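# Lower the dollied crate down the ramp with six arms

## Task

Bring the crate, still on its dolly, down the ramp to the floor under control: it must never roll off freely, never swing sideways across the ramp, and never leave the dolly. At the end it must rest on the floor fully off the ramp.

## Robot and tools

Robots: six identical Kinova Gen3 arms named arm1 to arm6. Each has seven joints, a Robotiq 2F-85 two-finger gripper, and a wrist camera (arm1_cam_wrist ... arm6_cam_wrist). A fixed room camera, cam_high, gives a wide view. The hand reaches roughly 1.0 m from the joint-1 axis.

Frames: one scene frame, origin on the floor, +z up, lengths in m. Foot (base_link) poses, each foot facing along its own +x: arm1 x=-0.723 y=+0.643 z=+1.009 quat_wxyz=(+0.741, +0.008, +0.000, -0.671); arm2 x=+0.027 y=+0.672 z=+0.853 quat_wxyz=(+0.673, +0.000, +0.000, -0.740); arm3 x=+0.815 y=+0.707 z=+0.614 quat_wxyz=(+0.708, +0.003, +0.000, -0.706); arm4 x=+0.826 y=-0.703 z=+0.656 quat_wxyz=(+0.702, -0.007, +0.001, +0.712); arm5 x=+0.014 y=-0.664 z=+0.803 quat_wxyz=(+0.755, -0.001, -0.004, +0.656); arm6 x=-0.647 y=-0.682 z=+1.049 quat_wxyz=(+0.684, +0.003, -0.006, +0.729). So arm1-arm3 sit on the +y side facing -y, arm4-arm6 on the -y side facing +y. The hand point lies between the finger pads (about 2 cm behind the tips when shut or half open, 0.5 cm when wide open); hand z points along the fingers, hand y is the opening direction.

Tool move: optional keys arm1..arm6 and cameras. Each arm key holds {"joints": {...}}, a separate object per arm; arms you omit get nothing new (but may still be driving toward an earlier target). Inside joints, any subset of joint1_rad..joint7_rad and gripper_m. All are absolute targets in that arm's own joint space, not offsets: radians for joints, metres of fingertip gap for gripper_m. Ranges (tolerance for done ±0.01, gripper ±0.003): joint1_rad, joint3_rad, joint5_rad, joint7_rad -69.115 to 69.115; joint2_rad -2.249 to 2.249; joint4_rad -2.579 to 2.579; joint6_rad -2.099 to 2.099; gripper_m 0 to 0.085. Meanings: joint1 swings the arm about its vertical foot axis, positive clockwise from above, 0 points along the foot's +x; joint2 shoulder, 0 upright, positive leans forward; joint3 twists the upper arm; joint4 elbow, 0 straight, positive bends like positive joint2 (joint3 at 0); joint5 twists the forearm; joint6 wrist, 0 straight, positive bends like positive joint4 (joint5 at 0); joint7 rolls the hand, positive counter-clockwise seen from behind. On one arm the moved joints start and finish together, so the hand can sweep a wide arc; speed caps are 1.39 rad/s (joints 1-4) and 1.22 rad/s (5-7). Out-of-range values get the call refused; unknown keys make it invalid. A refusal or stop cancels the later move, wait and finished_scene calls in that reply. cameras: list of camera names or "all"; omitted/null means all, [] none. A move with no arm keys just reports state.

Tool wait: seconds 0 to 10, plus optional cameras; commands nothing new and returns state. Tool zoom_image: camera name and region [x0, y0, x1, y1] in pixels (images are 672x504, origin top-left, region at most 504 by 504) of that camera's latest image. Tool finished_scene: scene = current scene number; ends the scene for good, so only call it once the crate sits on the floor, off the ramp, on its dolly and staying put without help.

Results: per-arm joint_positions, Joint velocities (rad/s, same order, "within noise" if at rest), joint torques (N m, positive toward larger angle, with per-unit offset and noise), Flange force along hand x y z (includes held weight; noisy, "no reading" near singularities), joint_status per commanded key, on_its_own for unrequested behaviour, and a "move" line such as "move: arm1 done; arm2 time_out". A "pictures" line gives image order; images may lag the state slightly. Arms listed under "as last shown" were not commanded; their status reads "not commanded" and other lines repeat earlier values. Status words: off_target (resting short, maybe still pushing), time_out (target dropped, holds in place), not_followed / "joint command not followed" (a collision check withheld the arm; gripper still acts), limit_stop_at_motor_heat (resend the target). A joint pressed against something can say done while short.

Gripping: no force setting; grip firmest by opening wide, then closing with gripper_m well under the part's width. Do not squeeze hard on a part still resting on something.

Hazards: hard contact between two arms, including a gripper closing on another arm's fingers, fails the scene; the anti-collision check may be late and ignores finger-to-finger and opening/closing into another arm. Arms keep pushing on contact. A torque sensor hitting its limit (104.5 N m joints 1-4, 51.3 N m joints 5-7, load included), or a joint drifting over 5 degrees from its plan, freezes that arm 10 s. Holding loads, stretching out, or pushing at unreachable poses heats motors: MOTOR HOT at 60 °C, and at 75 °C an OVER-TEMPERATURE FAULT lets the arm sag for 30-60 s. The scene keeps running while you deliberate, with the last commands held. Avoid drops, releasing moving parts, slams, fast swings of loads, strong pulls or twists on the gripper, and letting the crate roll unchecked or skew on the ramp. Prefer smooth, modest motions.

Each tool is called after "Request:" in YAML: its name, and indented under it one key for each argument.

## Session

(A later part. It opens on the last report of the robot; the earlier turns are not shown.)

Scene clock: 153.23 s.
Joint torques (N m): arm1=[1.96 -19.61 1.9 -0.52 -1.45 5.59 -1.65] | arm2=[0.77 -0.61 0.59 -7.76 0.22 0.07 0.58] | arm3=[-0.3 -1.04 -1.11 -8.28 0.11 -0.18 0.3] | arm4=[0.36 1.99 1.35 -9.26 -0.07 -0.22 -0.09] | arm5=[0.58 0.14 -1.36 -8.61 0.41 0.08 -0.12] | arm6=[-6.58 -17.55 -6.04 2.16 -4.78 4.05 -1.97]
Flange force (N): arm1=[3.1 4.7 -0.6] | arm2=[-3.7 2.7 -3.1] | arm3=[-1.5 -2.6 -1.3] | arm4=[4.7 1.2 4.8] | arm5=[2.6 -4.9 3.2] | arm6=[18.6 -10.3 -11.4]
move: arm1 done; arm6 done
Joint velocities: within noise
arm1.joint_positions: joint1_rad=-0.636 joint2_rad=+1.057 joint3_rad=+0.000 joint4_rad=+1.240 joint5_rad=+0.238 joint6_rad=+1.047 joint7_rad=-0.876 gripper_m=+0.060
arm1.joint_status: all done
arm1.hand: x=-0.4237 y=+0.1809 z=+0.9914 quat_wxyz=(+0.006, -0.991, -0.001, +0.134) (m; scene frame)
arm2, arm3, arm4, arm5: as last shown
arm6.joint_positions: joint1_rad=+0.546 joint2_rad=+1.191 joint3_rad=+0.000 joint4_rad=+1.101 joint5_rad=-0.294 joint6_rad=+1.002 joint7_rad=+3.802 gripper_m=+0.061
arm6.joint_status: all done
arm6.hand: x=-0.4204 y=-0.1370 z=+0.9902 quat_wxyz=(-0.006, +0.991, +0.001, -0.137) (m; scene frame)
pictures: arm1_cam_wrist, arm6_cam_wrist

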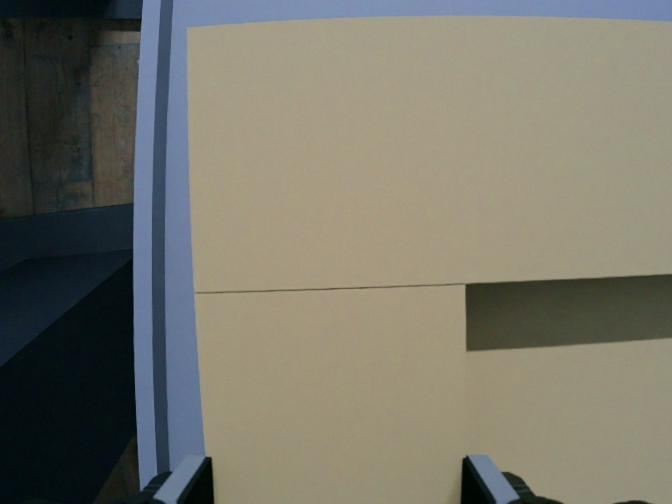

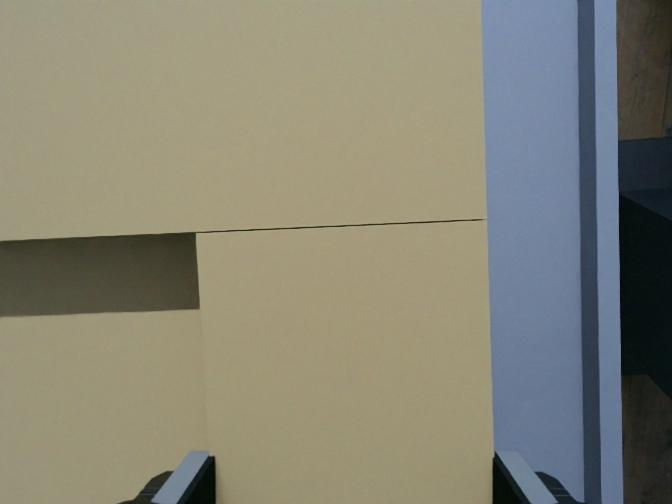

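Request:
move:
  arm1: {"joints":{"joint1_rad":-0.6947,"joint2_rad":1.1473,"joint4_rad":1.0691,"joint5_rad":0.2148,"joint6_rad":1.1357,"joint7_rad":-0.905}}
  arm6: {"joints":{"joint1_rad":0.6138,"joint2_rad":1.2727,"joint4_rad":0.9438,"joint5_rad":-0.2683,"joint6_rad":1.089,"joint7_rad":3.8363}}
  cameras: ["arm1_cam_wrist", "arm6_cam_wrist", "cam_high"]

Request:
zoom_image:
  camera: "cam_high"
  region: [360, 60, 520, 200]

Scene clock: 156.57 s.
Joint torques (N m): arm1=[1.24 -17.22 0.71 -0.2 -1.82 4.98 -1.68] | arm2=[0.76 -0.47 0.62 -7.64 0.34 0.12 0.6] | arm3=[-0.31 -1.01 -1.06 -8.3 0.14 -0.18 0.3] | arm4=[0.36 1.94 1.36 -9.26 -0.07 -0.24 -0.06] | arm5=[0.59 0.03 -1.32 -8.47 0.44 0.16 -0.15] | arm6=[-7.88 -16.58 -6.6 2.77 -5.24 4.37 -1.94]
Flange force (N): arm1=[0.1 4.5 -6.6] | arm2=[-3.7 3.1 -3.2] | arm3=[-1.4 -2.4 -1.1] | arm4=[4.7 1.4 4.7] | arm5=[2.2 -5.0 2.7] | arm6=[21.5 -10.5 -13.8]
move: arm1 done; arm6 done
Joint velocities: within noise
arm1.joint_positions: joint1_rad=-0.695 joint2_rad=+1.147 joint3_rad=+0.000 joint4_rad=+1.069 joint5_rad=+0.215 joint6_rad=+1.136 joint7_rad=-0.905 gripper_m=+0.060
arm1.joint_status: all done
arm1.hand: x=-0.3735 y=+0.1810 z=+0.9776 quat_wxyz=(+0.006, -0.991, -0.001, +0.134) (m; scene frame)
arm2.joint_positions: joint1_rad=+0.255 joint2_rad=-0.447 joint3_rad=-0.053 joint4_rad=+1.601 joint5_rad=-0.010 joint6_rad=+2.064 joint7_rad=+1.837 gripper_m=+0.085
arm2.joint_status: not commanded
arm2.hand: x=-0.0142 y=+0.6002 z=+1.3339 quat_wxyz=(+0.025, -0.718, -0.695, -0.030) (m; scene frame)
arm3.joint_positions: joint1_rad=-0.329 joint2_rad=-0.381 joint3_rad=-0.117 joint4_rad=+1.533 joint5_rad=-0.067 joint6_rad=+1.975 joint7_rad=+1.057 gripper_m=+0.085
arm3.joint_status: not commanded
arm3.hand: x=+0.8733 y=+0.5851 z=+1.1061 quat_wxyz=(-0.009, -0.723, -0.691, -0.009) (m; scene frame)
arm4.joint_positions: joint1_rad=+0.367 joint2_rad=-0.471 joint3_rad=-0.100 joint4_rad=+1.611 joint5_rad=-0.001 joint6_rad=+1.939 joint7_rad=+1.115 gripper_m=+0.085
arm4.joint_status: not commanded
arm4.hand: x=+0.8667 y=-0.5925 z=+1.1353 quat_wxyz=(-0.038, +0.413, -0.910, -0.003) (m; scene frame)
arm5.joint_positions: joint1_rad=+0.246 joint2_rad=-0.414 joint3_rad=-0.112 joint4_rad=+1.492 joint5_rad=+0.013 joint6_rad=+2.038 joint7_rad=+1.936 gripper_m=+0.085
arm5.joint_status: not commanded
arm5.hand: x=+0.0602 y=-0.5609 z=+1.3113 quat_wxyz=(-0.027, +0.733, -0.679, +0.021) (m; scene frame)
arm6.joint_positions: joint1_rad=+0.614 joint2_rad=+1.273 joint3_rad=+0.000 joint4_rad=+0.944 joint5_rad=-0.268 joint6_rad=+1.089 joint7_rad=+3.836 gripper_m=+0.061
arm6.joint_status: all done
arm6.hand: x=-0.3702 y=-0.1368 z=+0.9766 quat_wxyz=(-0.006, +0.991, +0.001, -0.137) (m; scene frame)
pictures: arm1_cam_wrist, arm6_cam_wrist, cam_high

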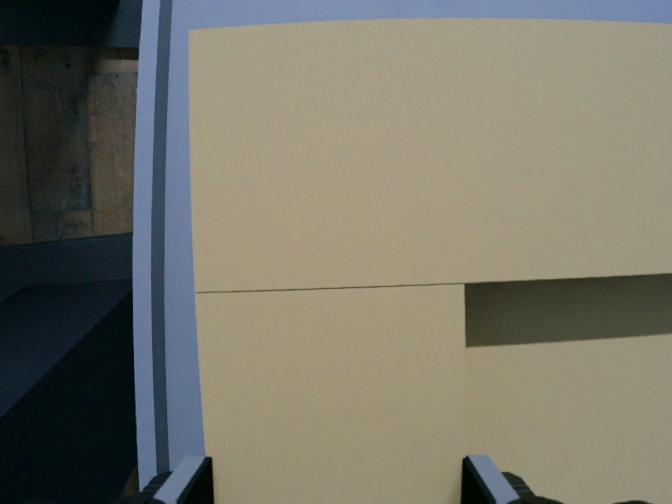

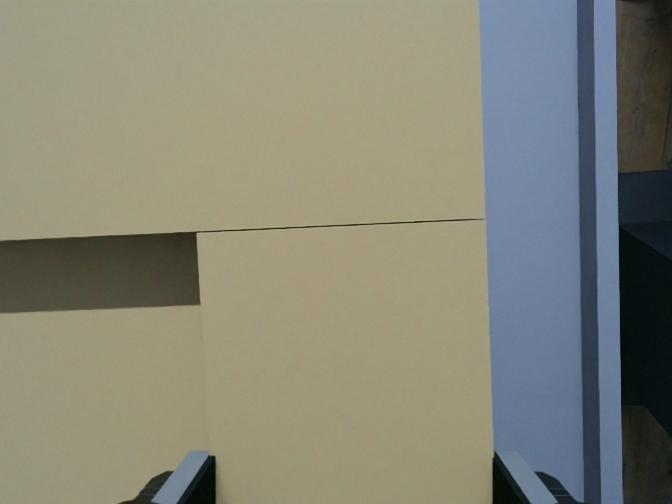

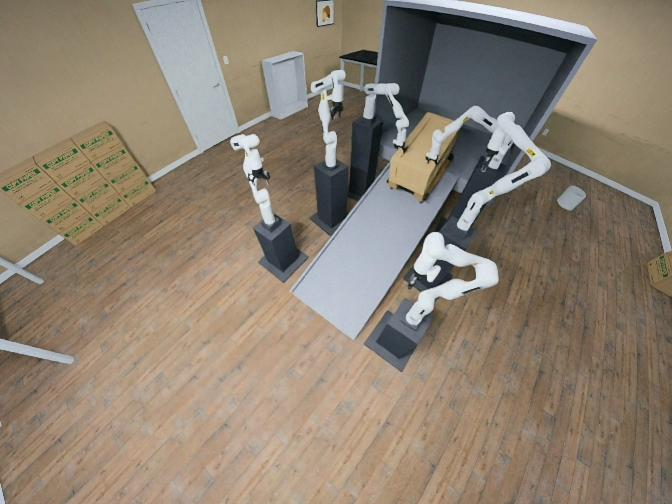

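Scaled by 3.150 from the camera's 672x504 image, which has a finer 960x720 frame.

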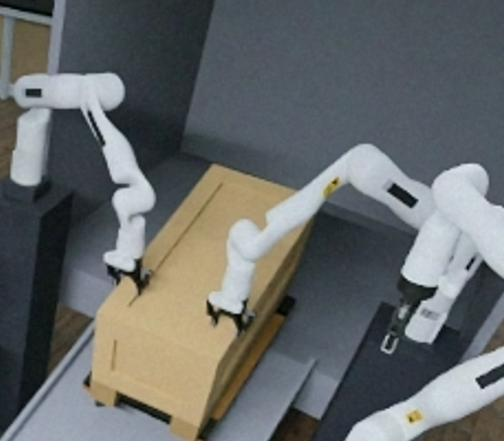

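Request:
move:
  arm2: {"joints":{"joint1_rad":0.0252,"joint2_rad":0.6764,"joint3_rad":0,"joint4_rad":1.2416,"joint5_rad":0.2974,"joint6_rad":1.2045,"joint7_rad":0.0154,"gripper_m":0.0}}
  cameras: ["cam_high"]

Request:
move:
  arm5: {"joints":{"joint1_rad":-0.3152,"joint2_rad":0.7207,"joint3_rad":0,"joint4_rad":0.9939,"joint5_rad":-0.2798,"joint6_rad":1.3845,"joint7_rad":3.0128,"gripper_m":0.0}}
  cameras: ["arm2_cam_wrist", "arm5_cam_wrist", "cam_high"]

Scene clock: 164.47 s.
Joint torques (N m): arm1=[0.86 -17.07 0.32 -0.3 -1.96 4.9 -1.61] | arm2=[0.77 -22.73 1.46 -8.34 0.97 -0.15 0.64] | arm3=[-0.33 -1.03 -1.1 -8.29 0.11 -0.15 0.31] | arm4=[0.39 1.96 1.34 -9.27 -0.08 -0.24 -0.09] | arm5=[0.56 0.12 -1.37 -8.51 0.4 0.15 -0.14] | arm6=[-8.02 -16.56 -6.73 2.79 -5.29 4.35 -1.95]
Flange force (N): arm1=[-0.9 4.3 -6.6] | arm2=[2.0 4.7 0.3] | arm3=[-1.5 -2.5 -1.1] | arm4=[4.7 1.2 4.7] | arm5=[2.5 -5.1 3.0] | arm6=[21.8 -10.5 -14.0]
move: arm2 done
Joint velocities: within noise
arm1, arm3, arm4, arm5, arm6: as last shown
arm1.hand: x=-0.3734 y=+0.1810 z=+0.9776 quat_wxyz=(+0.006, -0.991, -0.001, +0.134) (m; scene frame)
arm2.joint_positions: joint1_rad=+0.025 joint2_rad=+0.676 joint3_rad=+0.000 joint4_rad=+1.242 joint5_rad=+0.297 joint6_rad=+1.204 joint7_rad=+0.015 gripper_m=+0.000
arm2.joint_status: all done
arm2.hand: x=-0.1505 y=+0.1204 z=+1.0595 quat_wxyz=(+0.000, -0.990, +0.000, +0.139) (m; scene frame)
pictures: cam_high

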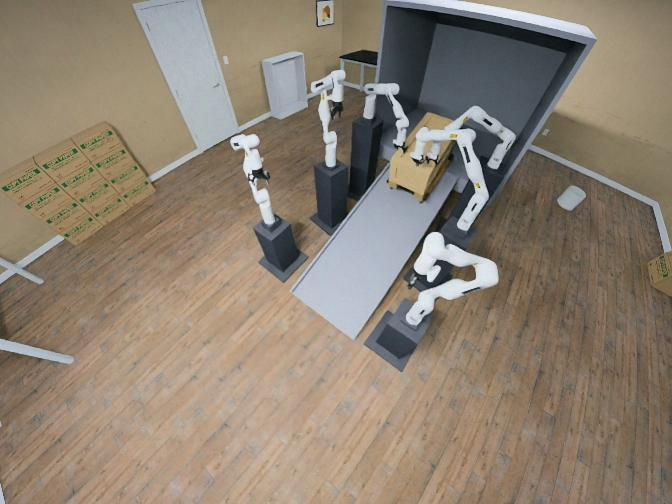

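Scene clock: 166.90 s.
Joint torques (N m): arm1=[0.89 -17.1 0.34 -0.27 -1.98 4.91 -1.62] | arm2=[0.76 -22.7 1.4 -8.25 0.99 -0.12 0.59] | arm3=[-0.25 -0.99 -1.1 -8.3 0.14 -0.13 0.33] | arm4=[0.37 1.99 1.35 -9.27 -0.09 -0.21 -0.09] | arm5=[0.79 -21.39 -1.65 -9.58 -0.38 0.09 -0.13] | arm6=[-8.02 -16.55 -6.7 2.79 -5.27 4.36 -1.93]
Flange force (N): arm1=[-0.7 4.4 -6.6] | arm2=[1.8 4.9 0.2] | arm3=[-1.4 -2.5 -1.0] | arm4=[4.7 1.2 4.8] | arm5=[0.3 5.9 1.2] | arm6=[21.8 -10.5 -14.0]
move: arm5 done
Joint velocities: within noise
arm1, arm2, arm3, arm4, arm6: as last shown
arm5.joint_positions: joint1_rad=-0.315 joint2_rad=+0.721 joint3_rad=+0.000 joint4_rad=+0.994 joint5_rad=-0.280 joint6_rad=+1.385 joint7_rad=+3.013 gripper_m=+0.000
arm5.joint_status: all done
arm5.hand: x=-0.1520 y=-0.0812 z=+1.0607 quat_wxyz=(-0.002, +0.991, +0.001, -0.135) (m; scene frame)
pictures: arm2_cam_wrist, arm5_cam_wrist, cam_high

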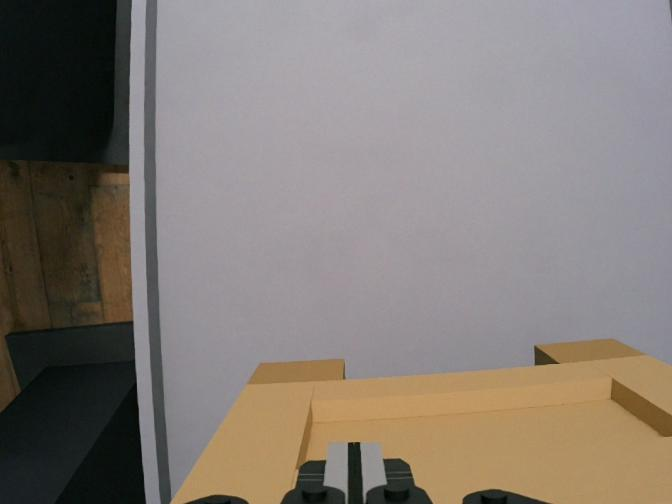

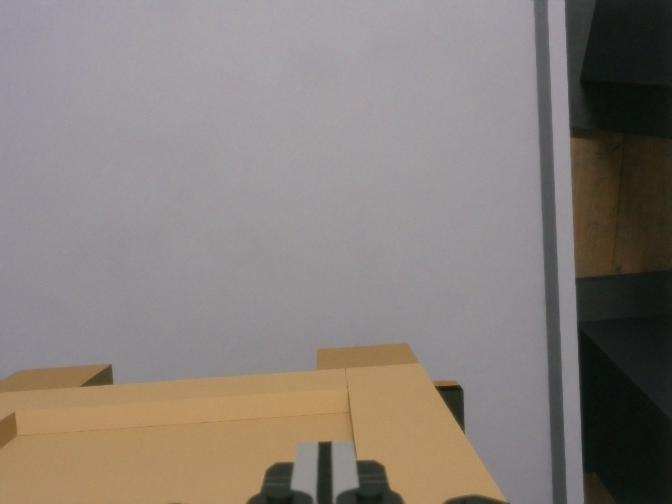

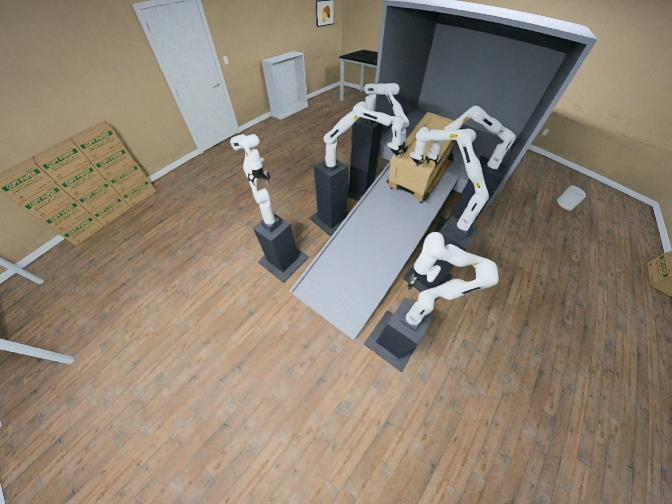

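Request:
move:
  arm2: {"joints":{"joint1_rad":0.078,"joint2_rad":0.8486,"joint4_rad":1.3792,"joint5_rad":0.355,"joint6_rad":0.8962,"joint7_rad":-0.048}}
  arm5: {"joints":{"joint1_rad":-0.365,"joint2_rad":0.8424,"joint4_rad":1.2039,"joint5_rad":-0.3143,"joint6_rad":1.0533,"joint7_rad":3.0675}}
  cameras: ["arm2_cam_wrist", "arm5_cam_wrist", "cam_high"]

Request:
zoom_image:
  camera: "cam_high"
  region: [340, 80, 500, 220]

Scene clock: 171.03 s.
Joint torques (N m): arm1=[0.87 -17.13 0.35 -0.28 -1.96 4.92 -1.62] | arm2=[0.77 -23.88 1.56 -6.94 0.83 -0.13 0.63] | arm3=[-0.32 -1.02 -1.09 -8.3 0.11 -0.16 0.3] | arm4=[0.37 1.96 1.4 -9.27 -0.09 -0.2 -0.08] | arm5=[0.66 -22.36 -1.58 -8.7 -0.29 0.16 -0.19] | arm6=[-8.04 -16.47 -6.7 2.84 -5.27 4.38 -1.95]
Flange force (N): arm1=[-0.7 4.4 -6.6] | arm2=[2.0 4.4 1.3] | arm3=[-1.5 -2.5 -1.1] | arm4=[4.7 1.4 4.8] | arm5=[0.1 4.9 -0.3] | arm6=[21.8 -10.5 -14.1]
move: arm2 done; arm5 done
Joint velocities: within noise
arm1, arm3, arm4, arm6: as last shown
arm2.joint_positions: joint1_rad=+0.078 joint2_rad=+0.849 joint3_rad=+0.000 joint4_rad=+1.379 joint5_rad=+0.355 joint6_rad=+0.896 joint7_rad=-0.048 gripper_m=+0.000
arm2.joint_status: all done
arm2.hand: x=-0.1804 y=+0.1204 z=+0.9245 quat_wxyz=(+0.000, -0.990, +0.000, +0.139) (m; scene frame)
arm5.joint_positions: joint1_rad=-0.365 joint2_rad=+0.842 joint3_rad=+0.000 joint4_rad=+1.204 joint5_rad=-0.314 joint6_rad=+1.053 joint7_rad=+3.068 gripper_m=+0.000
arm5.joint_status: all done
arm5.hand: x=-0.1811 y=-0.0807 z=+0.9256 quat_wxyz=(-0.002, +0.991, +0.001, -0.135) (m; scene frame)
pictures: arm2_cam_wrist, arm5_cam_wrist, cam_high

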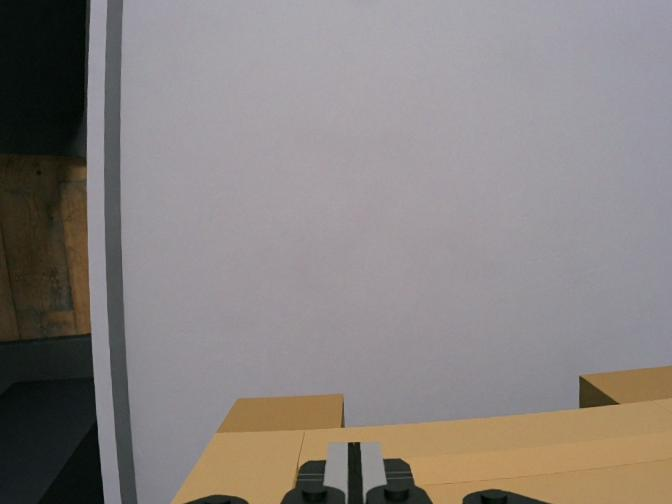

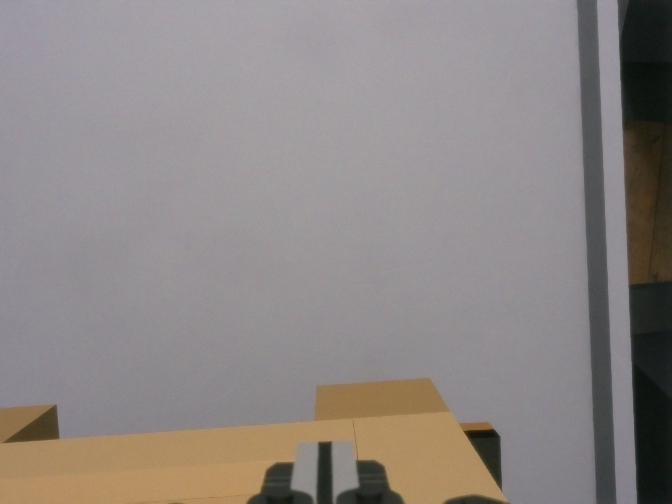

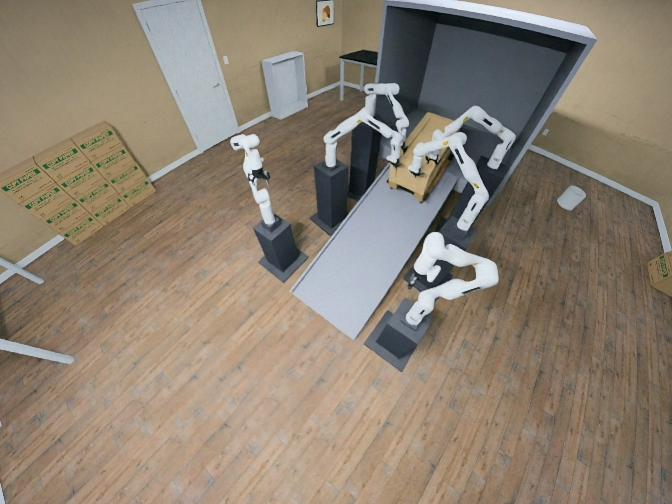

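Scaled by 3.150 from the camera's 672x504 image, which has a finer 960x720 frame.

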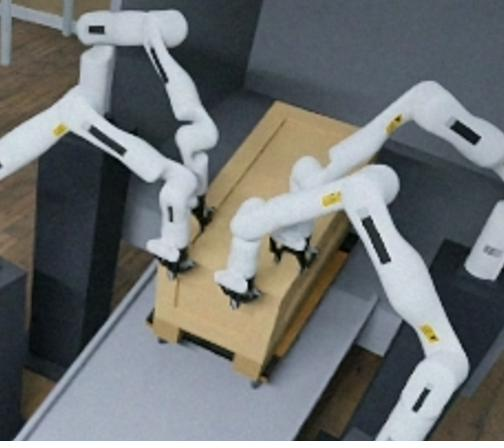

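Request:
move:
  arm2: {"joints":{"joint1_rad":0.1168,"joint2_rad":0.86,"joint4_rad":1.3545,"joint5_rad":0.3513,"joint6_rad":0.8987,"joint7_rad":-0.0048}}
  arm5: {"joints":{"joint1_rad":-0.4015,"joint2_rad":0.854,"joint4_rad":1.1803,"joint5_rad":-0.3109,"joint6_rad":1.0555,"joint7_rad":3.0272}}
  cameras: ["arm2_cam_wrist", "arm5_cam_wrist"]

Scene clock: 174.53 s.
Joint torques (N m): arm1=[0.89 -17.09 0.35 -0.33 -1.95 4.88 -1.61] | arm2=[0.73 -24.13 1.5 -7.04 0.86 -0.16 0.6] | arm3=[-0.31 -1.02 -1.09 -8.28 0.11 -0.15 0.31] | arm4=[0.36 1.99 1.36 -9.26 -0.1 -0.2 -0.08] | arm5=[0.82 -22.47 -1.62 -8.76 -0.3 0.06 -0.11] | arm6=[-8.01 -16.45 -6.73 2.84 -5.26 4.38 -1.94]
Flange force (N): arm1=[-0.9 4.2 -6.7] | arm2=[1.7 4.5 1.3] | arm3=[-1.5 -2.5 -1.1] | arm4=[4.7 1.2 4.8] | arm5=[-0.2 5.0 -0.7] | arm6=[21.7 -10.4 -14.1]
move: arm2 done; arm5 done
Joint velocities: within noise
arm1, arm3, arm4, arm6: as last shown
arm2.joint_positions: joint1_rad=+0.117 joint2_rad=+0.860 joint3_rad=+0.000 joint4_rad=+1.354 joint5_rad=+0.351 joint6_rad=+0.899 joint7_rad=-0.005 gripper_m=+0.000
arm2.joint_status: all done
arm2.hand: x=-0.2029 y=+0.1202 z=+0.9241 quat_wxyz=(+0.000, -0.990, +0.000, +0.139) (m; scene frame)
arm5.joint_positions: joint1_rad=-0.401 joint2_rad=+0.854 joint3_rad=+0.000 joint4_rad=+1.180 joint5_rad=-0.311 joint6_rad=+1.056 joint7_rad=+3.027 gripper_m=+0.000
arm5.joint_status: all done
arm5.hand: x=-0.2035 y=-0.0805 z=+0.9251 quat_wxyz=(-0.002, +0.991, +0.001, -0.135) (m; scene frame)
pictures: arm2_cam_wrist, arm5_cam_wrist

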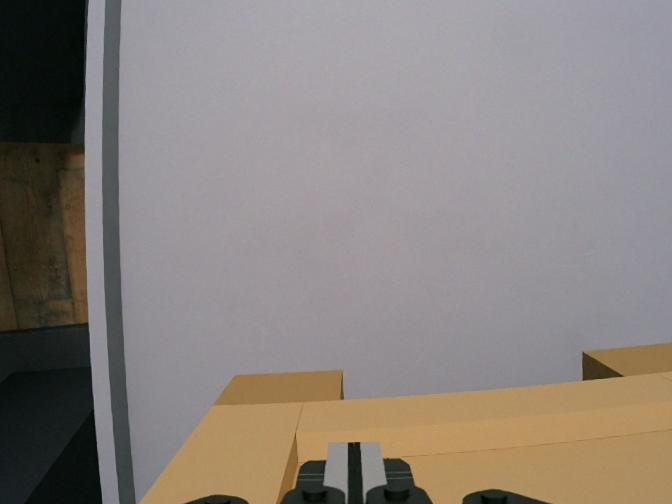

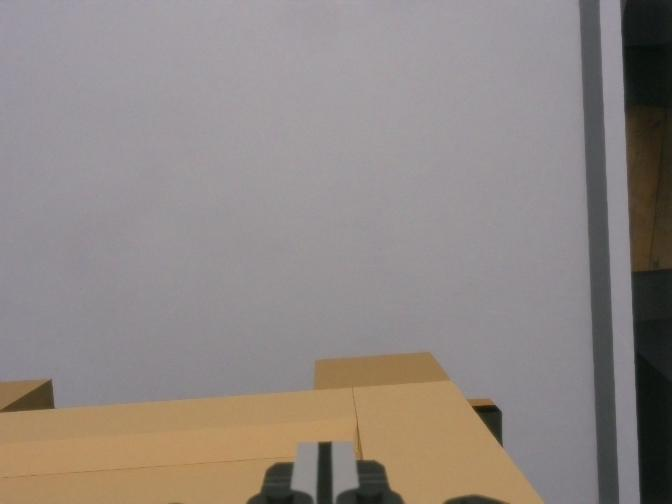

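Request:
move:
  arm2: {"joints":{"joint1_rad":0.1379,"joint2_rad":0.8661,"joint4_rad":1.3406,"joint5_rad":0.3492,"joint6_rad":0.9001,"joint7_rad":0.0190}}
  arm5: {"joints":{"joint1_rad":-0.4216,"joint2_rad":0.8602,"joint4_rad":1.1668,"joint5_rad":-0.309,"joint6_rad":1.0567,"joint7_rad":3.005}}
  cameras: []

Request:
move:
  arm2: {"joints":{"joint1_rad":0.1552,"joint2_rad":0.8708,"joint4_rad":1.329,"joint5_rad":0.3475,"joint6_rad":0.9012,"joint7_rad":0.0384}}
  arm5: {"joints":{"joint1_rad":-0.4376,"joint2_rad":0.865,"joint4_rad":1.1558,"joint5_rad":-0.3073,"joint6_rad":1.0577,"joint7_rad":2.9874}}
  cameras: ["arm2_cam_wrist"]

Scene clock: 176.07 s.
Joint torques (N m): arm1=[0.84 -17.06 0.36 -0.34 -1.97 4.88 -1.64] | arm2=[0.84 -24.34 1.57 -7.11 0.82 -0.18 0.6] | arm3=[-0.28 -1.02 -1.12 -8.3 0.13 -0.15 0.31] | arm4=[0.34 1.98 1.34 -9.23 -0.07 -0.19 -0.07] | arm5=[0.73 -22.65 -1.45 -8.86 -0.28 0.07 -0.14] | arm6=[-8.02 -16.49 -6.68 2.84 -5.29 4.36 -1.96]
Flange force (N): arm1=[-1.0 4.3 -6.7] | arm2=[1.7 4.7 1.4] | arm3=[-1.5 -2.6 -1.1] | arm4=[4.7 1.3 4.7] | arm5=[0.2 5.3 -0.5] | arm6=[21.8 -10.5 -14.0]
move: arm2 done; arm5 done
Joint velocities: within noise
arm1, arm3, arm4, arm6: as last shown
arm2.joint_positions: joint1_rad=+0.138 joint2_rad=+0.866 joint3_rad=+0.000 joint4_rad=+1.341 joint5_rad=+0.349 joint6_rad=+0.900 joint7_rad=+0.019 gripper_m=+0.000
arm2.joint_status: all done
arm2.hand: x=-0.2152 y=+0.1202 z=+0.9242 quat_wxyz=(+0.000, -0.990, +0.000, +0.139) (m; scene frame)
arm5.joint_positions: joint1_rad=-0.422 joint2_rad=+0.860 joint3_rad=+0.000 joint4_rad=+1.167 joint5_rad=-0.309 joint6_rad=+1.057 joint7_rad=+3.005 gripper_m=+0.000
arm5.joint_status: all done
arm5.hand: x=-0.2160 y=-0.0806 z=+0.9251 quat_wxyz=(-0.002, +0.991, +0.001, -0.135) (m; scene frame)
pictures: none
No camera images: "cameras" was empty.

Scene clock: 176.63 s.
Joint torques (N m): arm1=[0.89 -17.12 0.34 -0.29 -2 4.91 -1.62] | arm2=[0.82 -24.38 1.59 -7.12 0.85 -0.15 0.61] | arm3=[-0.32 -1.02 -1.11 -8.29 0.11 -0.15 0.28] | arm4=[0.36 1.99 1.34 -9.28 -0.07 -0.22 -0.06] | arm5=[0.74 -22.73 -1.45 -8.78 -0.29 0.04 -0.13] | arm6=[-8 -16.48 -6.72 2.84 -5.27 4.36 -1.97]
Flange force (N): arm1=[-0.7 4.4 -6.6] | arm2=[1.6 4.7 1.4] | arm3=[-1.6 -2.6 -1.1] | arm4=[4.8 1.3 4.8] | arm5=[0.1 4.7 -0.7] | arm6=[21.8 -10.5 -14.1]
move: arm2 done; arm5 done
Joint velocities: within noise
arm1, arm3, arm4, arm6: as last shown
arm2.joint_positions: joint1_rad=+0.155 joint2_rad=+0.871 joint3_rad=+0.000 joint4_rad=+1.329 joint5_rad=+0.347 joint6_rad=+0.901 joint7_rad=+0.038 gripper_m=+0.000
arm2.joint_status: all done
arm2.hand: x=-0.2255 y=+0.1204 z=+0.9244 quat_wxyz=(+0.000, -0.990, +0.000, +0.139) (m; scene frame)
arm5.joint_positions: joint1_rad=-0.438 joint2_rad=+0.865 joint3_rad=+0.000 joint4_rad=+1.156 joint5_rad=-0.307 joint6_rad=+1.058 joint7_rad=+2.987 gripper_m=+0.000
arm5.joint_status: all done
arm5.hand: x=-0.2260 y=-0.0807 z=+0.9252 quat_wxyz=(-0.002, +0.991, +0.001, -0.135) (m; scene frame)
pictures: arm2_cam_wrist

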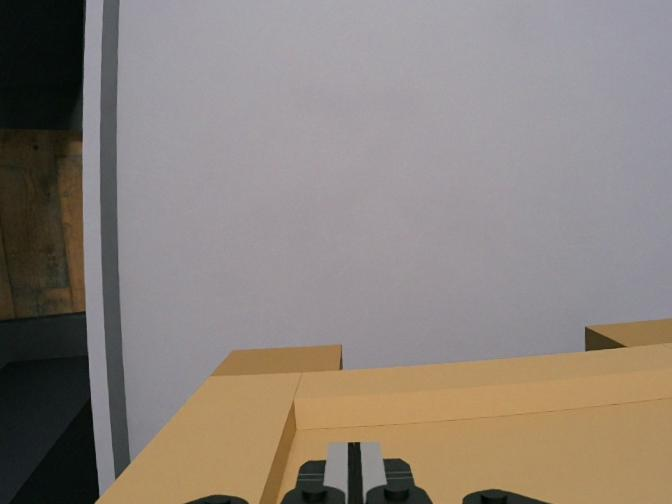

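Request:
move:
  arm2: {"joints":{"joint1_rad":0.1723,"joint2_rad":0.8755,"joint4_rad":1.3174,"joint5_rad":0.3455,"joint6_rad":0.9024,"joint7_rad":0.0575}}
  arm5: {"joints":{"joint1_rad":-0.4536,"joint2_rad":0.8697,"joint4_rad":1.1447,"joint5_rad":-0.3057,"joint6_rad":1.0587,"joint7_rad":2.9696}}
  cameras: []

Request:
move:
  arm2: {"joints":{"joint1_rad":0.1894,"joint2_rad":0.8802,"joint4_rad":1.3058,"joint5_rad":0.3435,"joint6_rad":0.9036,"joint7_rad":0.0766}}
  arm5: {"joints":{"joint1_rad":-0.4696,"joint2_rad":0.8744,"joint4_rad":1.1336,"joint5_rad":-0.3041,"joint6_rad":1.0597,"joint7_rad":2.9518}}
  cameras: ["arm2_cam_wrist"]

Scene clock: 178.13 s.
Joint torques (N m): arm1=[0.85 -17.06 0.39 -0.32 -1.95 4.89 -1.62] | arm2=[0.88 -24.54 1.6 -7.17 0.85 -0.19 0.61] | arm3=[-0.29 -1.01 -1.1 -8.28 0.12 -0.18 0.3] | arm4=[0.37 2.02 1.37 -9.26 -0.08 -0.2 -0.06] | arm5=[0.82 -22.81 -1.51 -8.85 -0.25 0 -0.19] | arm6=[-8.05 -16.48 -6.71 2.84 -5.26 4.37 -1.96]
Flange force (N): arm1=[-1.0 4.2 -6.7] | arm2=[1.6 4.9 1.4] | arm3=[-1.5 -2.6 -1.2] | arm4=[4.8 1.4 4.8] | arm5=[0.2 4.9 -0.7] | arm6=[21.9 -10.5 -14.1]
move: arm2 done; arm5 done
Joint velocities: within noise
arm1, arm3, arm4, arm6: as last shown
arm2.joint_positions: joint1_rad=+0.172 joint2_rad=+0.876 joint3_rad=+0.000 joint4_rad=+1.317 joint5_rad=+0.345 joint6_rad=+0.902 joint7_rad=+0.058 gripper_m=+0.000
arm2.joint_status: all done
arm2.hand: x=-0.2356 y=+0.1207 z=+0.9247 quat_wxyz=(+0.000, -0.990, +0.000, +0.139) (m; scene frame)
arm5.joint_positions: joint1_rad=-0.454 joint2_rad=+0.870 joint3_rad=+0.000 joint4_rad=+1.145 joint5_rad=-0.306 joint6_rad=+1.059 joint7_rad=+2.970 gripper_m=+0.000
arm5.joint_status: all done
arm5.hand: x=-0.2361 y=-0.0810 z=+0.9255 quat_wxyz=(-0.003, +0.991, +0.001, -0.136) (m; scene frame)
pictures: none
No camera images: "cameras" was empty.

Scene clock: 178.70 s.
Joint torques (N m): arm1=[-1.55 -14.65 -1.99 -3.24 -2.72 1.32 -1.43] | arm2=[0.82 -24.65 1.53 -7.19 0.86 -0.24 0.62] | arm3=[-0.31 -1.03 -1.09 -8.27 0.13 -0.14 0.32] | arm4=[0.35 1.98 1.35 -9.28 -0.08 -0.23 -0.09] | arm5=[-17.19 -25.6 -17.97 -14.45 -8.79 -2.28 -0.24] | arm6=[-1.87 -14.15 -0.58 -0.8 -1.74 -0.13 -1.18]
Flange force (N): arm1=[-12.1 -1.0 -13.2] | arm2=[1.3 5.1 1.4] | arm3=[-1.5 -2.4 -1.2] | arm4=[4.7 1.2 4.8] | arm5=[30.9 6.7 -8.4] | arm6=[3.9 -5.6 -20.4]
move: arm2 done; arm5 done
Joint velocities: within noise
arm1.joint_positions: joint1_rad=-0.695 joint2_rad=+1.147 joint3_rad=+0.000 joint4_rad=+1.069 joint5_rad=+0.215 joint6_rad=+1.136 joint7_rad=-0.905 gripper_m=+0.060
arm1.joint_status: not commanded
arm1.hand: x=-0.3734 y=+0.1810 z=+0.9776 quat_wxyz=(+0.006, -0.991, -0.001, +0.134) (m; scene frame)
arm2.joint_positions: joint1_rad=+0.189 joint2_rad=+0.880 joint3_rad=+0.000 joint4_rad=+1.306 joint5_rad=+0.343 joint6_rad=+0.904 joint7_rad=+0.077 gripper_m=+0.000
arm2.joint_status: all done
arm2.hand: x=-0.2458 y=+0.1212 z=+0.9250 quat_wxyz=(-0.001, -0.990, +0.000, +0.139) (m; scene frame)
arm3.joint_positions: joint1_rad=-0.329 joint2_rad=-0.381 joint3_rad=-0.117 joint4_rad=+1.533 joint5_rad=-0.067 joint6_rad=+1.975 joint7_rad=+1.057 gripper_m=+0.085
arm3.joint_status: not commanded
arm3.hand: x=+0.8733 y=+0.5851 z=+1.1061 quat_wxyz=(-0.009, -0.723, -0.691, -0.009) (m; scene frame)
arm4.joint_positions: joint1_rad=+0.367 joint2_rad=-0.471 joint3_rad=-0.100 joint4_rad=+1.611 joint5_rad=-0.001 joint6_rad=+1.939 joint7_rad=+1.115 gripper_m=+0.085
arm4.joint_status: not commanded
arm4.hand: x=+0.8667 y=-0.5925 z=+1.1353 quat_wxyz=(-0.038, +0.413, -0.910, -0.003) (m; scene frame)
arm5.joint_positions: joint1_rad=-0.469 joint2_rad=+0.874 joint3_rad=+0.000 joint4_rad=+1.134 joint5_rad=-0.304 joint6_rad=+1.060 joint7_rad=+2.952 gripper_m=+0.000
arm5.joint_status: all done
arm5.hand: x=-0.2461 y=-0.0814 z=+0.9257 quat_wxyz=(-0.003, +0.991, +0.001, -0.136) (m; scene frame)
arm6.joint_positions: joint1_rad=+0.614 joint2_rad=+1.273 joint3_rad=+0.000 joint4_rad=+0.944 joint5_rad=-0.268 joint6_rad=+1.089 joint7_rad=+3.836 gripper_m=+0.061
arm6.joint_status: not commanded
arm6.hand: x=-0.3703 y=-0.1368 z=+0.9766 quat_wxyz=(-0.006, +0.991, +0.001, -0.137) (m; scene frame)
pictures: arm2_cam_wrist

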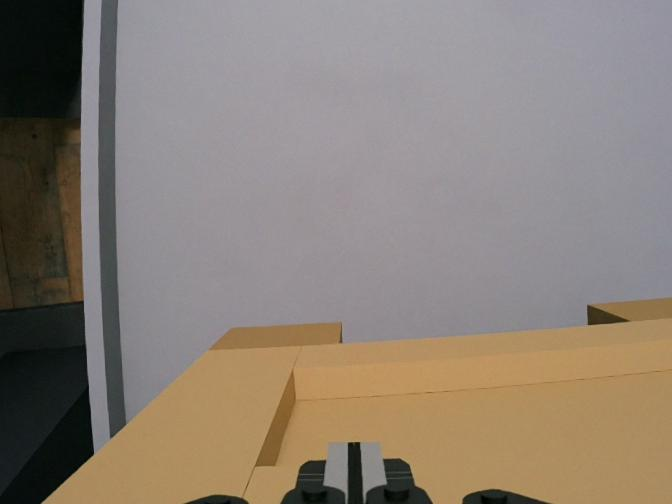

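Request:
move:
  arm2: {"joints":{"joint1_rad":0.1962,"joint2_rad":0.8822,"joint4_rad":1.3009,"joint5_rad":0.3427,"joint6_rad":0.9041,"joint7_rad":0.0842}}
  cameras: []

Scene clock: 179.70 s.
Joint torques (N m): arm1=[-1.57 -14.52 -2.08 -3.63 -2.69 0.94 -1.42] | arm2=[2.78 -25.41 3.41 -8.22 1.83 -0.45 0.6] | arm3=[-0.3 -1 -1.08 -8.29 0.1 -0.16 0.27] | arm4=[0.36 1.97 1.35 -9.27 -0.09 -0.22 -0.08] | arm5=[-18.1 -25.73 -18.76 -14.53 -9.12 -2.22 -0.29] | arm6=[-0.13 -13.83 1 -1.9 -1.02 -1.41 -1.15]
Flange force (N): arm1=[-13.0 -2.0 -13.8] | arm2=[5.2 4.2 1.0] | arm3=[-1.5 -2.6 -1.1] | arm4=[4.7 1.2 4.8] | arm5=[32.4 6.4 -8.6] | arm6=[-0.5 -4.2 -21.8]
move: arm2 done
Joint velocities: within noise
arm1, arm3, arm4, arm6: as last shown
arm2.joint_positions: joint1_rad=+0.196 joint2_rad=+0.882 joint3_rad=+0.000 joint4_rad=+1.301 joint5_rad=+0.343 joint6_rad=+0.904 joint7_rad=+0.084 gripper_m=+0.000
arm2.joint_status: all done
arm2.hand: x=-0.2498 y=+0.1213 z=+0.9250 quat_wxyz=(-0.001, -0.990, +0.000, +0.139) (m; scene frame)
arm5.joint_positions: joint1_rad=-0.470 joint2_rad=+0.874 joint3_rad=+0.000 joint4_rad=+1.134 joint5_rad=-0.304 joint6_rad=+1.060 joint7_rad=+2.952 gripper_m=+0.000
arm5.joint_status: not commanded
arm5.hand: x=-0.2463 y=-0.0814 z=+0.9258 quat_wxyz=(-0.003, +0.991, +0.001, -0.136) (m; scene frame)
arm6.hand: x=-0.3702 y=-0.1368 z=+0.9766 quat_wxyz=(-0.006, +0.991, +0.001, -0.137) (m; scene frame)
pictures: none
No camera images: "cameras" was empty.

Request:
move:
  arm2: {"joints":{"joint1_rad":0.1988,"joint2_rad":0.8829,"joint4_rad":1.2992,"joint5_rad":0.3424,"joint6_rad":0.9043,"joint7_rad":0.0871}}
  cameras: []

Request:
move:
  arm1: {"joints":{"gripper_m":0.066}}
  arm6: {"joints":{"gripper_m":0.066}}
  cameras: []

Request:
move:
  arm1: {"joints":{"gripper_m":0.069}}
  arm6: {"joints":{"gripper_m":0.069}}
  cameras: []

Request:
move:
  arm1: {"joints":{"gripper_m":0.074}}
  arm6: {"joints":{"gripper_m":0.074}}
  cameras: ["arm1_cam_wrist", "arm6_cam_wrist"]

Scene clock: 181.53 s.
Joint torques (N m): arm1=[-2.26 -14.19 -2.68 -4.49 -2.96 -0.01 -1.45] | arm2=[8.61 -25.7 8.35 -9.96 4.44 -1.05 0.59] | arm3=[-0.31 -1.02 -1.1 -8.33 0.11 -0.14 0.29] | arm4=[0.36 1.98 1.4 -9.29 -0.07 -0.22 -0.08] | arm5=[-16.79 -25.69 -17.65 -13.88 -8.48 -1.78 -0.25] | arm6=[0.67 -13.15 1.82 -2.55 -0.67 -2.33 -1.19]
Flange force (N): arm1=[-15.8 -3.0 -15.1] | arm2=[15.7 3.1 -2.9] | arm3=[-1.5 -2.6 -0.9] | arm4=[4.8 1.4 4.8] | arm5=[29.9 5.4 -7.5] | arm6=[-3.3 -2.7 -23.7]
move: arm2 done
Joint velocities: within noise
arm1, arm3, arm4, arm5, arm6: as last shown
arm2.joint_positions: joint1_rad=+0.199 joint2_rad=+0.883 joint3_rad=+0.000 joint4_rad=+1.299 joint5_rad=+0.342 joint6_rad=+0.904 joint7_rad=+0.087 gripper_m=+0.000
arm2.joint_status: all done
arm2.hand: x=-0.2514 y=+0.1215 z=+0.9251 quat_wxyz=(-0.001, -0.990, +0.000, +0.139) (m; scene frame)
pictures: none
No camera images: "cameras" was empty.

Scene clock: 182.30 s.
Joint torques (N m): arm1=[-3.44 -24.77 -1.39 -8.59 -0.66 0.87 -0.04] | arm2=[5.78 -25.75 5.94 -8.37 3.01 -0.16 0.6] | arm3=[-0.34 -1.05 -1.13 -8.32 0.14 -0.16 0.29] | arm4=[0.35 1.99 1.35 -9.27 -0.08 -0.2 -0.09] | arm5=[-14.11 -24.08 -15.02 -12.32 -7.09 -1.37 -0.22] | arm6=[1.03 -26.83 1.13 -6.11 -0.74 0.23 0.06]
Flange force (N): arm1=[-12.2 -5.5 2.7] | arm2=[9.9 5.7 0.2] | arm3=[-1.6 -2.6 -1.1] | arm4=[4.7 1.2 4.9] | arm5=[24.6 4.6 -8.2] | arm6=[2.3 -6.4 0.1]
move: arm1 done; arm6 done
Joint velocities: within noise
arm1.joint_positions: joint1_rad=-0.695 joint2_rad=+1.147 joint3_rad=+0.000 joint4_rad=+1.069 joint5_rad=+0.215 joint6_rad=+1.136 joint7_rad=-0.905 gripper_m=+0.066
arm1.joint_status: all done
arm1.hand: x=-0.3734 y=+0.1811 z=+0.9775 quat_wxyz=(+0.006, -0.991, -0.001, +0.134) (m; scene frame)
arm2, arm3, arm4, arm5: as last shown
arm2.hand: x=-0.2515 y=+0.1215 z=+0.9251 quat_wxyz=(-0.001, -0.990, +0.000, +0.139) (m; scene frame)
arm6.joint_positions: joint1_rad=+0.614 joint2_rad=+1.273 joint3_rad=+0.000 joint4_rad=+0.944 joint5_rad=-0.268 joint6_rad=+1.089 joint7_rad=+3.836 gripper_m=+0.066
arm6.joint_status: all done
arm6.hand: x=-0.3702 y=-0.1368 z=+0.9766 quat_wxyz=(-0.006, +0.991, +0.001, -0.137) (m; scene frame)
pictures: none
No camera images: "cameras" was empty.

Scene clock: 182.83 s.
Joint torques (N m): arm1=[-1.51 -25.27 0.41 -9.32 0.37 0.49 -0.04] | arm2=[5.63 -25.8 5.79 -8.25 2.91 -0.08 0.53] | arm3=[-0.29 -1.07 -1.1 -8.28 0.13 -0.18 0.29] | arm4=[0.34 1.99 1.35 -9.23 -0.07 -0.22 -0.08] | arm5=[-13.62 -24.5 -14.67 -13.31 -7.05 -2.06 -0.19] | arm6=[1.07 -26.78 1.19 -6.12 -0.74 0.25 0.04]
Flange force (N): arm1=[-10.7 -9.0 2.3] | arm2=[9.5 6.0 0.6] | arm3=[-1.6 -2.5 -1.3] | arm4=[4.7 1.3 4.7] | arm5=[24.7 6.9 -8.1] | arm6=[2.1 -6.2 0.1]
move: arm1 done; arm6 done
Joint velocities: within noise
arm1.joint_positions: joint1_rad=-0.695 joint2_rad=+1.147 joint3_rad=+0.000 joint4_rad=+1.069 joint5_rad=+0.215 joint6_rad=+1.136 joint7_rad=-0.905 gripper_m=+0.069
arm1.joint_status: all done
arm1.hand: x=-0.3734 y=+0.1811 z=+0.9776 quat_wxyz=(+0.006, -0.991, -0.001, +0.134) (m; scene frame)
arm2, arm3, arm4, arm5: as last shown
arm6.joint_positions: joint1_rad=+0.614 joint2_rad=+1.273 joint3_rad=+0.000 joint4_rad=+0.944 joint5_rad=-0.268 joint6_rad=+1.089 joint7_rad=+3.836 gripper_m=+0.069
arm6.joint_status: all done
arm6.hand: x=-0.3702 y=-0.1368 z=+0.9766 quat_wxyz=(-0.006, +0.991, +0.001, -0.137) (m; scene frame)
pictures: none
No camera images: "cameras" was empty.

Scene clock: 183.40 s.
Joint torques (N m): arm1=[-1.56 -25.21 0.31 -9.43 0.36 0.47 -0.09] | arm2=[5.62 -25.83 5.74 -8.32 2.93 -0.06 0.54] | arm3=[-0.3 -1.04 -1.15 -8.26 0.1 -0.15 0.28] | arm4=[0.34 1.97 1.35 -9.23 -0.09 -0.21 -0.09] | arm5=[-13.66 -24.5 -14.65 -13.26 -7.02 -2.02 -0.18] | arm6=[1.05 -26.78 1.14 -6.11 -0.74 0.26 0.05]
Flange force (N): arm1=[-11.2 -9.3 2.3] | arm2=[9.6 5.7 0.7] | arm3=[-1.7 -2.7 -1.2] | arm4=[4.6 1.3 4.7] | arm5=[24.7 6.8 -8.0] | arm6=[2.1 -6.2 0.1]
move: arm1 done; arm6 done
Joint velocities: within noise
arm1.joint_positions: joint1_rad=-0.695 joint2_rad=+1.147 joint3_rad=+0.000 joint4_rad=+1.069 joint5_rad=+0.215 joint6_rad=+1.136 joint7_rad=-0.905 gripper_m=+0.074
arm1.joint_status: all done
arm1.hand: x=-0.3734 y=+0.1810 z=+0.9776 quat_wxyz=(+0.006, -0.991, -0.001, +0.134) (m; scene frame)
arm2, arm3, arm4, arm5: as last shown
arm6.joint_positions: joint1_rad=+0.614 joint2_rad=+1.273 joint3_rad=+0.000 joint4_rad=+0.944 joint5_rad=-0.268 joint6_rad=+1.089 joint7_rad=+3.836 gripper_m=+0.074
arm6.joint_status: all done
arm6.hand: x=-0.3702 y=-0.1368 z=+0.9766 quat_wxyz=(-0.006, +0.991, +0.001, -0.137) (m; scene frame)
pictures: arm1_cam_wrist, arm6_cam_wrist

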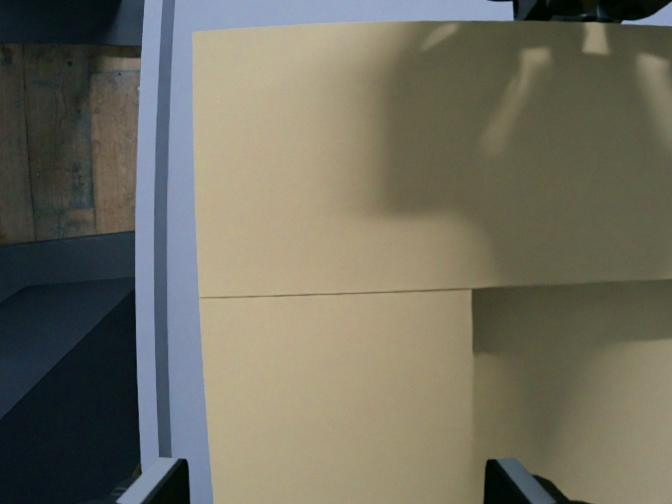

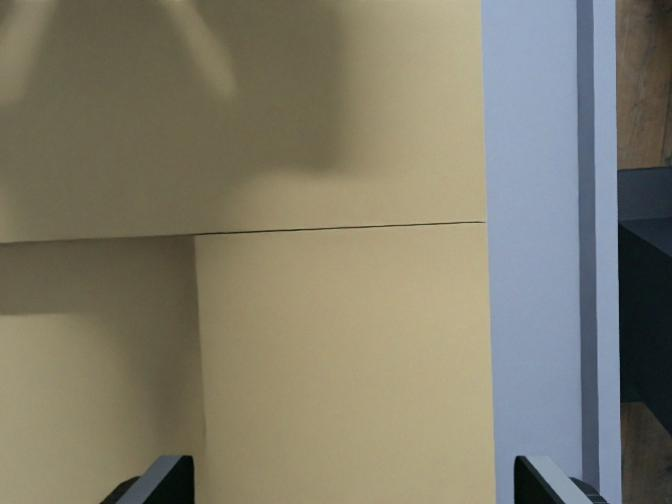

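Request:
move:
  arm1: {"joints":{"gripper_m":0.085}}
  arm6: {"joints":{"gripper_m":0.085}}
  cameras: ["cam_high"]

Request:
move:
  arm1: {"joints":{"joint1_rad":-0.6955,"joint2_rad":1.0674,"joint4_rad":1.0668,"joint5_rad":0.2073,"joint6_rad":1.2166,"joint7_rad":-0.8872}}
  arm6: {"joints":{"joint1_rad":0.6136,"joint2_rad":1.1849,"joint4_rad":0.9616,"joint5_rad":-0.2595,"joint6_rad":1.1565,"joint7_rad":3.8161}}
  cameras: ["arm1_cam_wrist","arm6_cam_wrist","cam_high"]

Scene clock: 192.50 s.
Joint torques (N m): arm1=[-1.51 -25.24 0.41 -9.45 0.37 0.5 -0.06] | arm2=[5.69 -25.88 5.73 -8.28 2.87 -0.04 0.55] | arm3=[-0.28 -1.05 -1.12 -8.28 0.11 -0.15 0.3] | arm4=[0.37 2 1.33 -9.22 -0.09 -0.21 -0.07] | arm5=[-13.42 -24.53 -14.48 -13.33 -7.01 -2.07 -0.27] | arm6=[1.05 -26.78 1.17 -6.1 -0.74 0.24 0.05]
Flange force (N): arm1=[-11.2 -9.6 2.4] | arm2=[9.7 6.0 0.7] | arm3=[-1.6 -2.6 -1.2] | arm4=[4.7 1.2 4.7] | arm5=[24.6 7.1 -7.9] | arm6=[2.2 -6.3 0.0]
move: arm1 done; arm6 done
Joint velocities: within noise
arm1.joint_positions: joint1_rad=-0.695 joint2_rad=+1.147 joint3_rad=+0.000 joint4_rad=+1.069 joint5_rad=+0.215 joint6_rad=+1.136 joint7_rad=-0.905 gripper_m=+0.085
arm1.joint_status: all done
arm1.hand: x=-0.3734 y=+0.1810 z=+0.9776 quat_wxyz=(+0.006, -0.991, -0.001, +0.134) (m; scene frame)
arm2, arm3, arm4, arm5: as last shown
arm5.hand: x=-0.2462 y=-0.0814 z=+0.9258 quat_wxyz=(-0.003, +0.991, +0.001, -0.136) (m; scene frame)
arm6.joint_positions: joint1_rad=+0.614 joint2_rad=+1.273 joint3_rad=+0.000 joint4_rad=+0.944 joint5_rad=-0.268 joint6_rad=+1.089 joint7_rad=+3.836 gripper_m=+0.085
arm6.joint_status: all done
arm6.hand: x=-0.3702 y=-0.1368 z=+0.9766 quat_wxyz=(-0.006, +0.991, +0.001, -0.137) (m; scene frame)
pictures: cam_high

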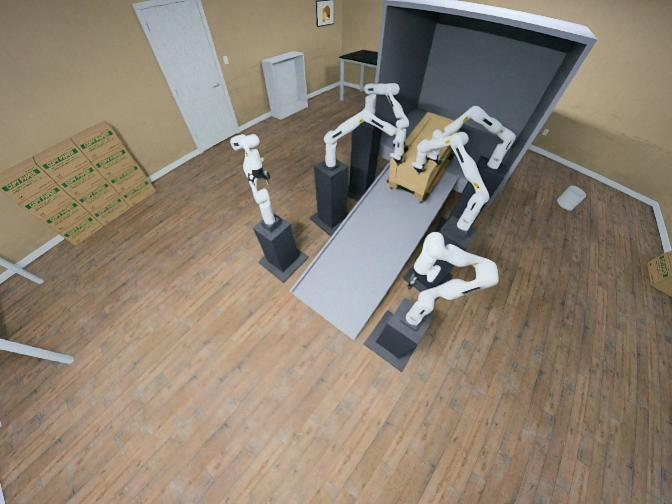

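Scene clock: 193.40 s.
Joint torques (N m): arm1=[-1.52 -25.04 0.34 -9.84 0.36 0.47 -0.08] | arm2=[5.5 -25.74 5.79 -8.29 2.92 -0.05 0.53] | arm3=[-0.32 -1.03 -1.06 -8.25 0.11 -0.16 0.32] | arm4=[0.38 2 1.36 -9.28 -0.08 -0.21 -0.09] | arm5=[-13.48 -24.5 -14.52 -13.28 -6.96 -1.98 -0.26] | arm6=[1.08 -26.55 1.14 -6.47 -0.81 0.25 0.05]
Flange force (N): arm1=[-10.6 -9.2 3.6] | arm2=[9.3 5.6 0.6] | arm3=[-1.5 -2.3 -1.3] | arm4=[4.8 1.2 4.9] | arm5=[24.7 7.1 -7.8] | arm6=[2.0 -6.3 -0.4]
move: arm1 done; arm6 done
Joint velocities: within noise
arm1.joint_positions: joint1_rad=-0.696 joint2_rad=+1.067 joint3_rad=+0.000 joint4_rad=+1.067 joint5_rad=+0.207 joint6_rad=+1.217 joint7_rad=-0.887 gripper_m=+0.085
arm1.joint_status: all done
arm1.hand: x=-0.3739 y=+0.1812 z=+1.0289 quat_wxyz=(+0.006, -0.991, -0.001, +0.134) (m; scene frame)
arm2, arm3, arm4, arm5: as last shown
arm6.joint_positions: joint1_rad=+0.614 joint2_rad=+1.185 joint3_rad=+0.000 joint4_rad=+0.962 joint5_rad=-0.260 joint6_rad=+1.156 joint7_rad=+3.816 gripper_m=+0.085
arm6.joint_status: all done
arm6.hand: x=-0.3704 y=-0.1372 z=+1.0294 quat_wxyz=(-0.006, +0.991, +0.001, -0.137) (m; scene frame)
pictures: arm1_cam_wrist, arm6_cam_wrist, cam_high

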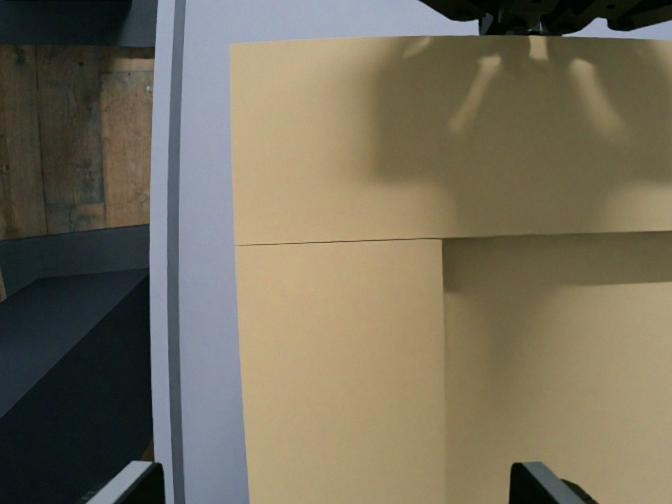

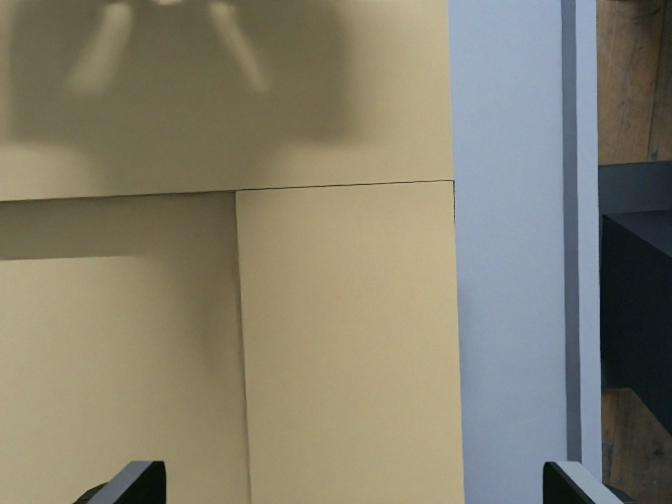

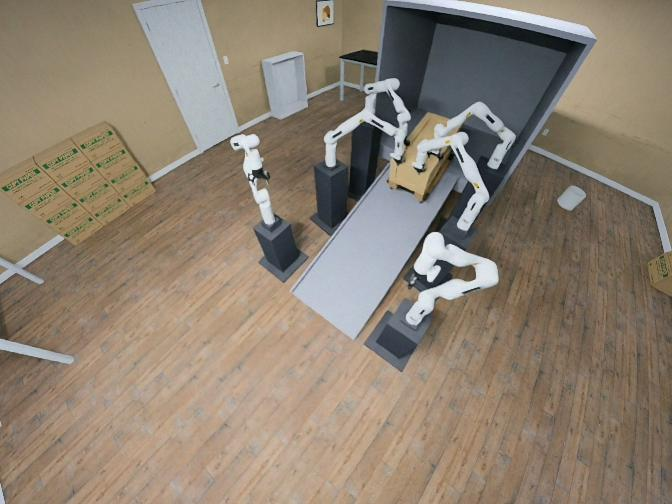

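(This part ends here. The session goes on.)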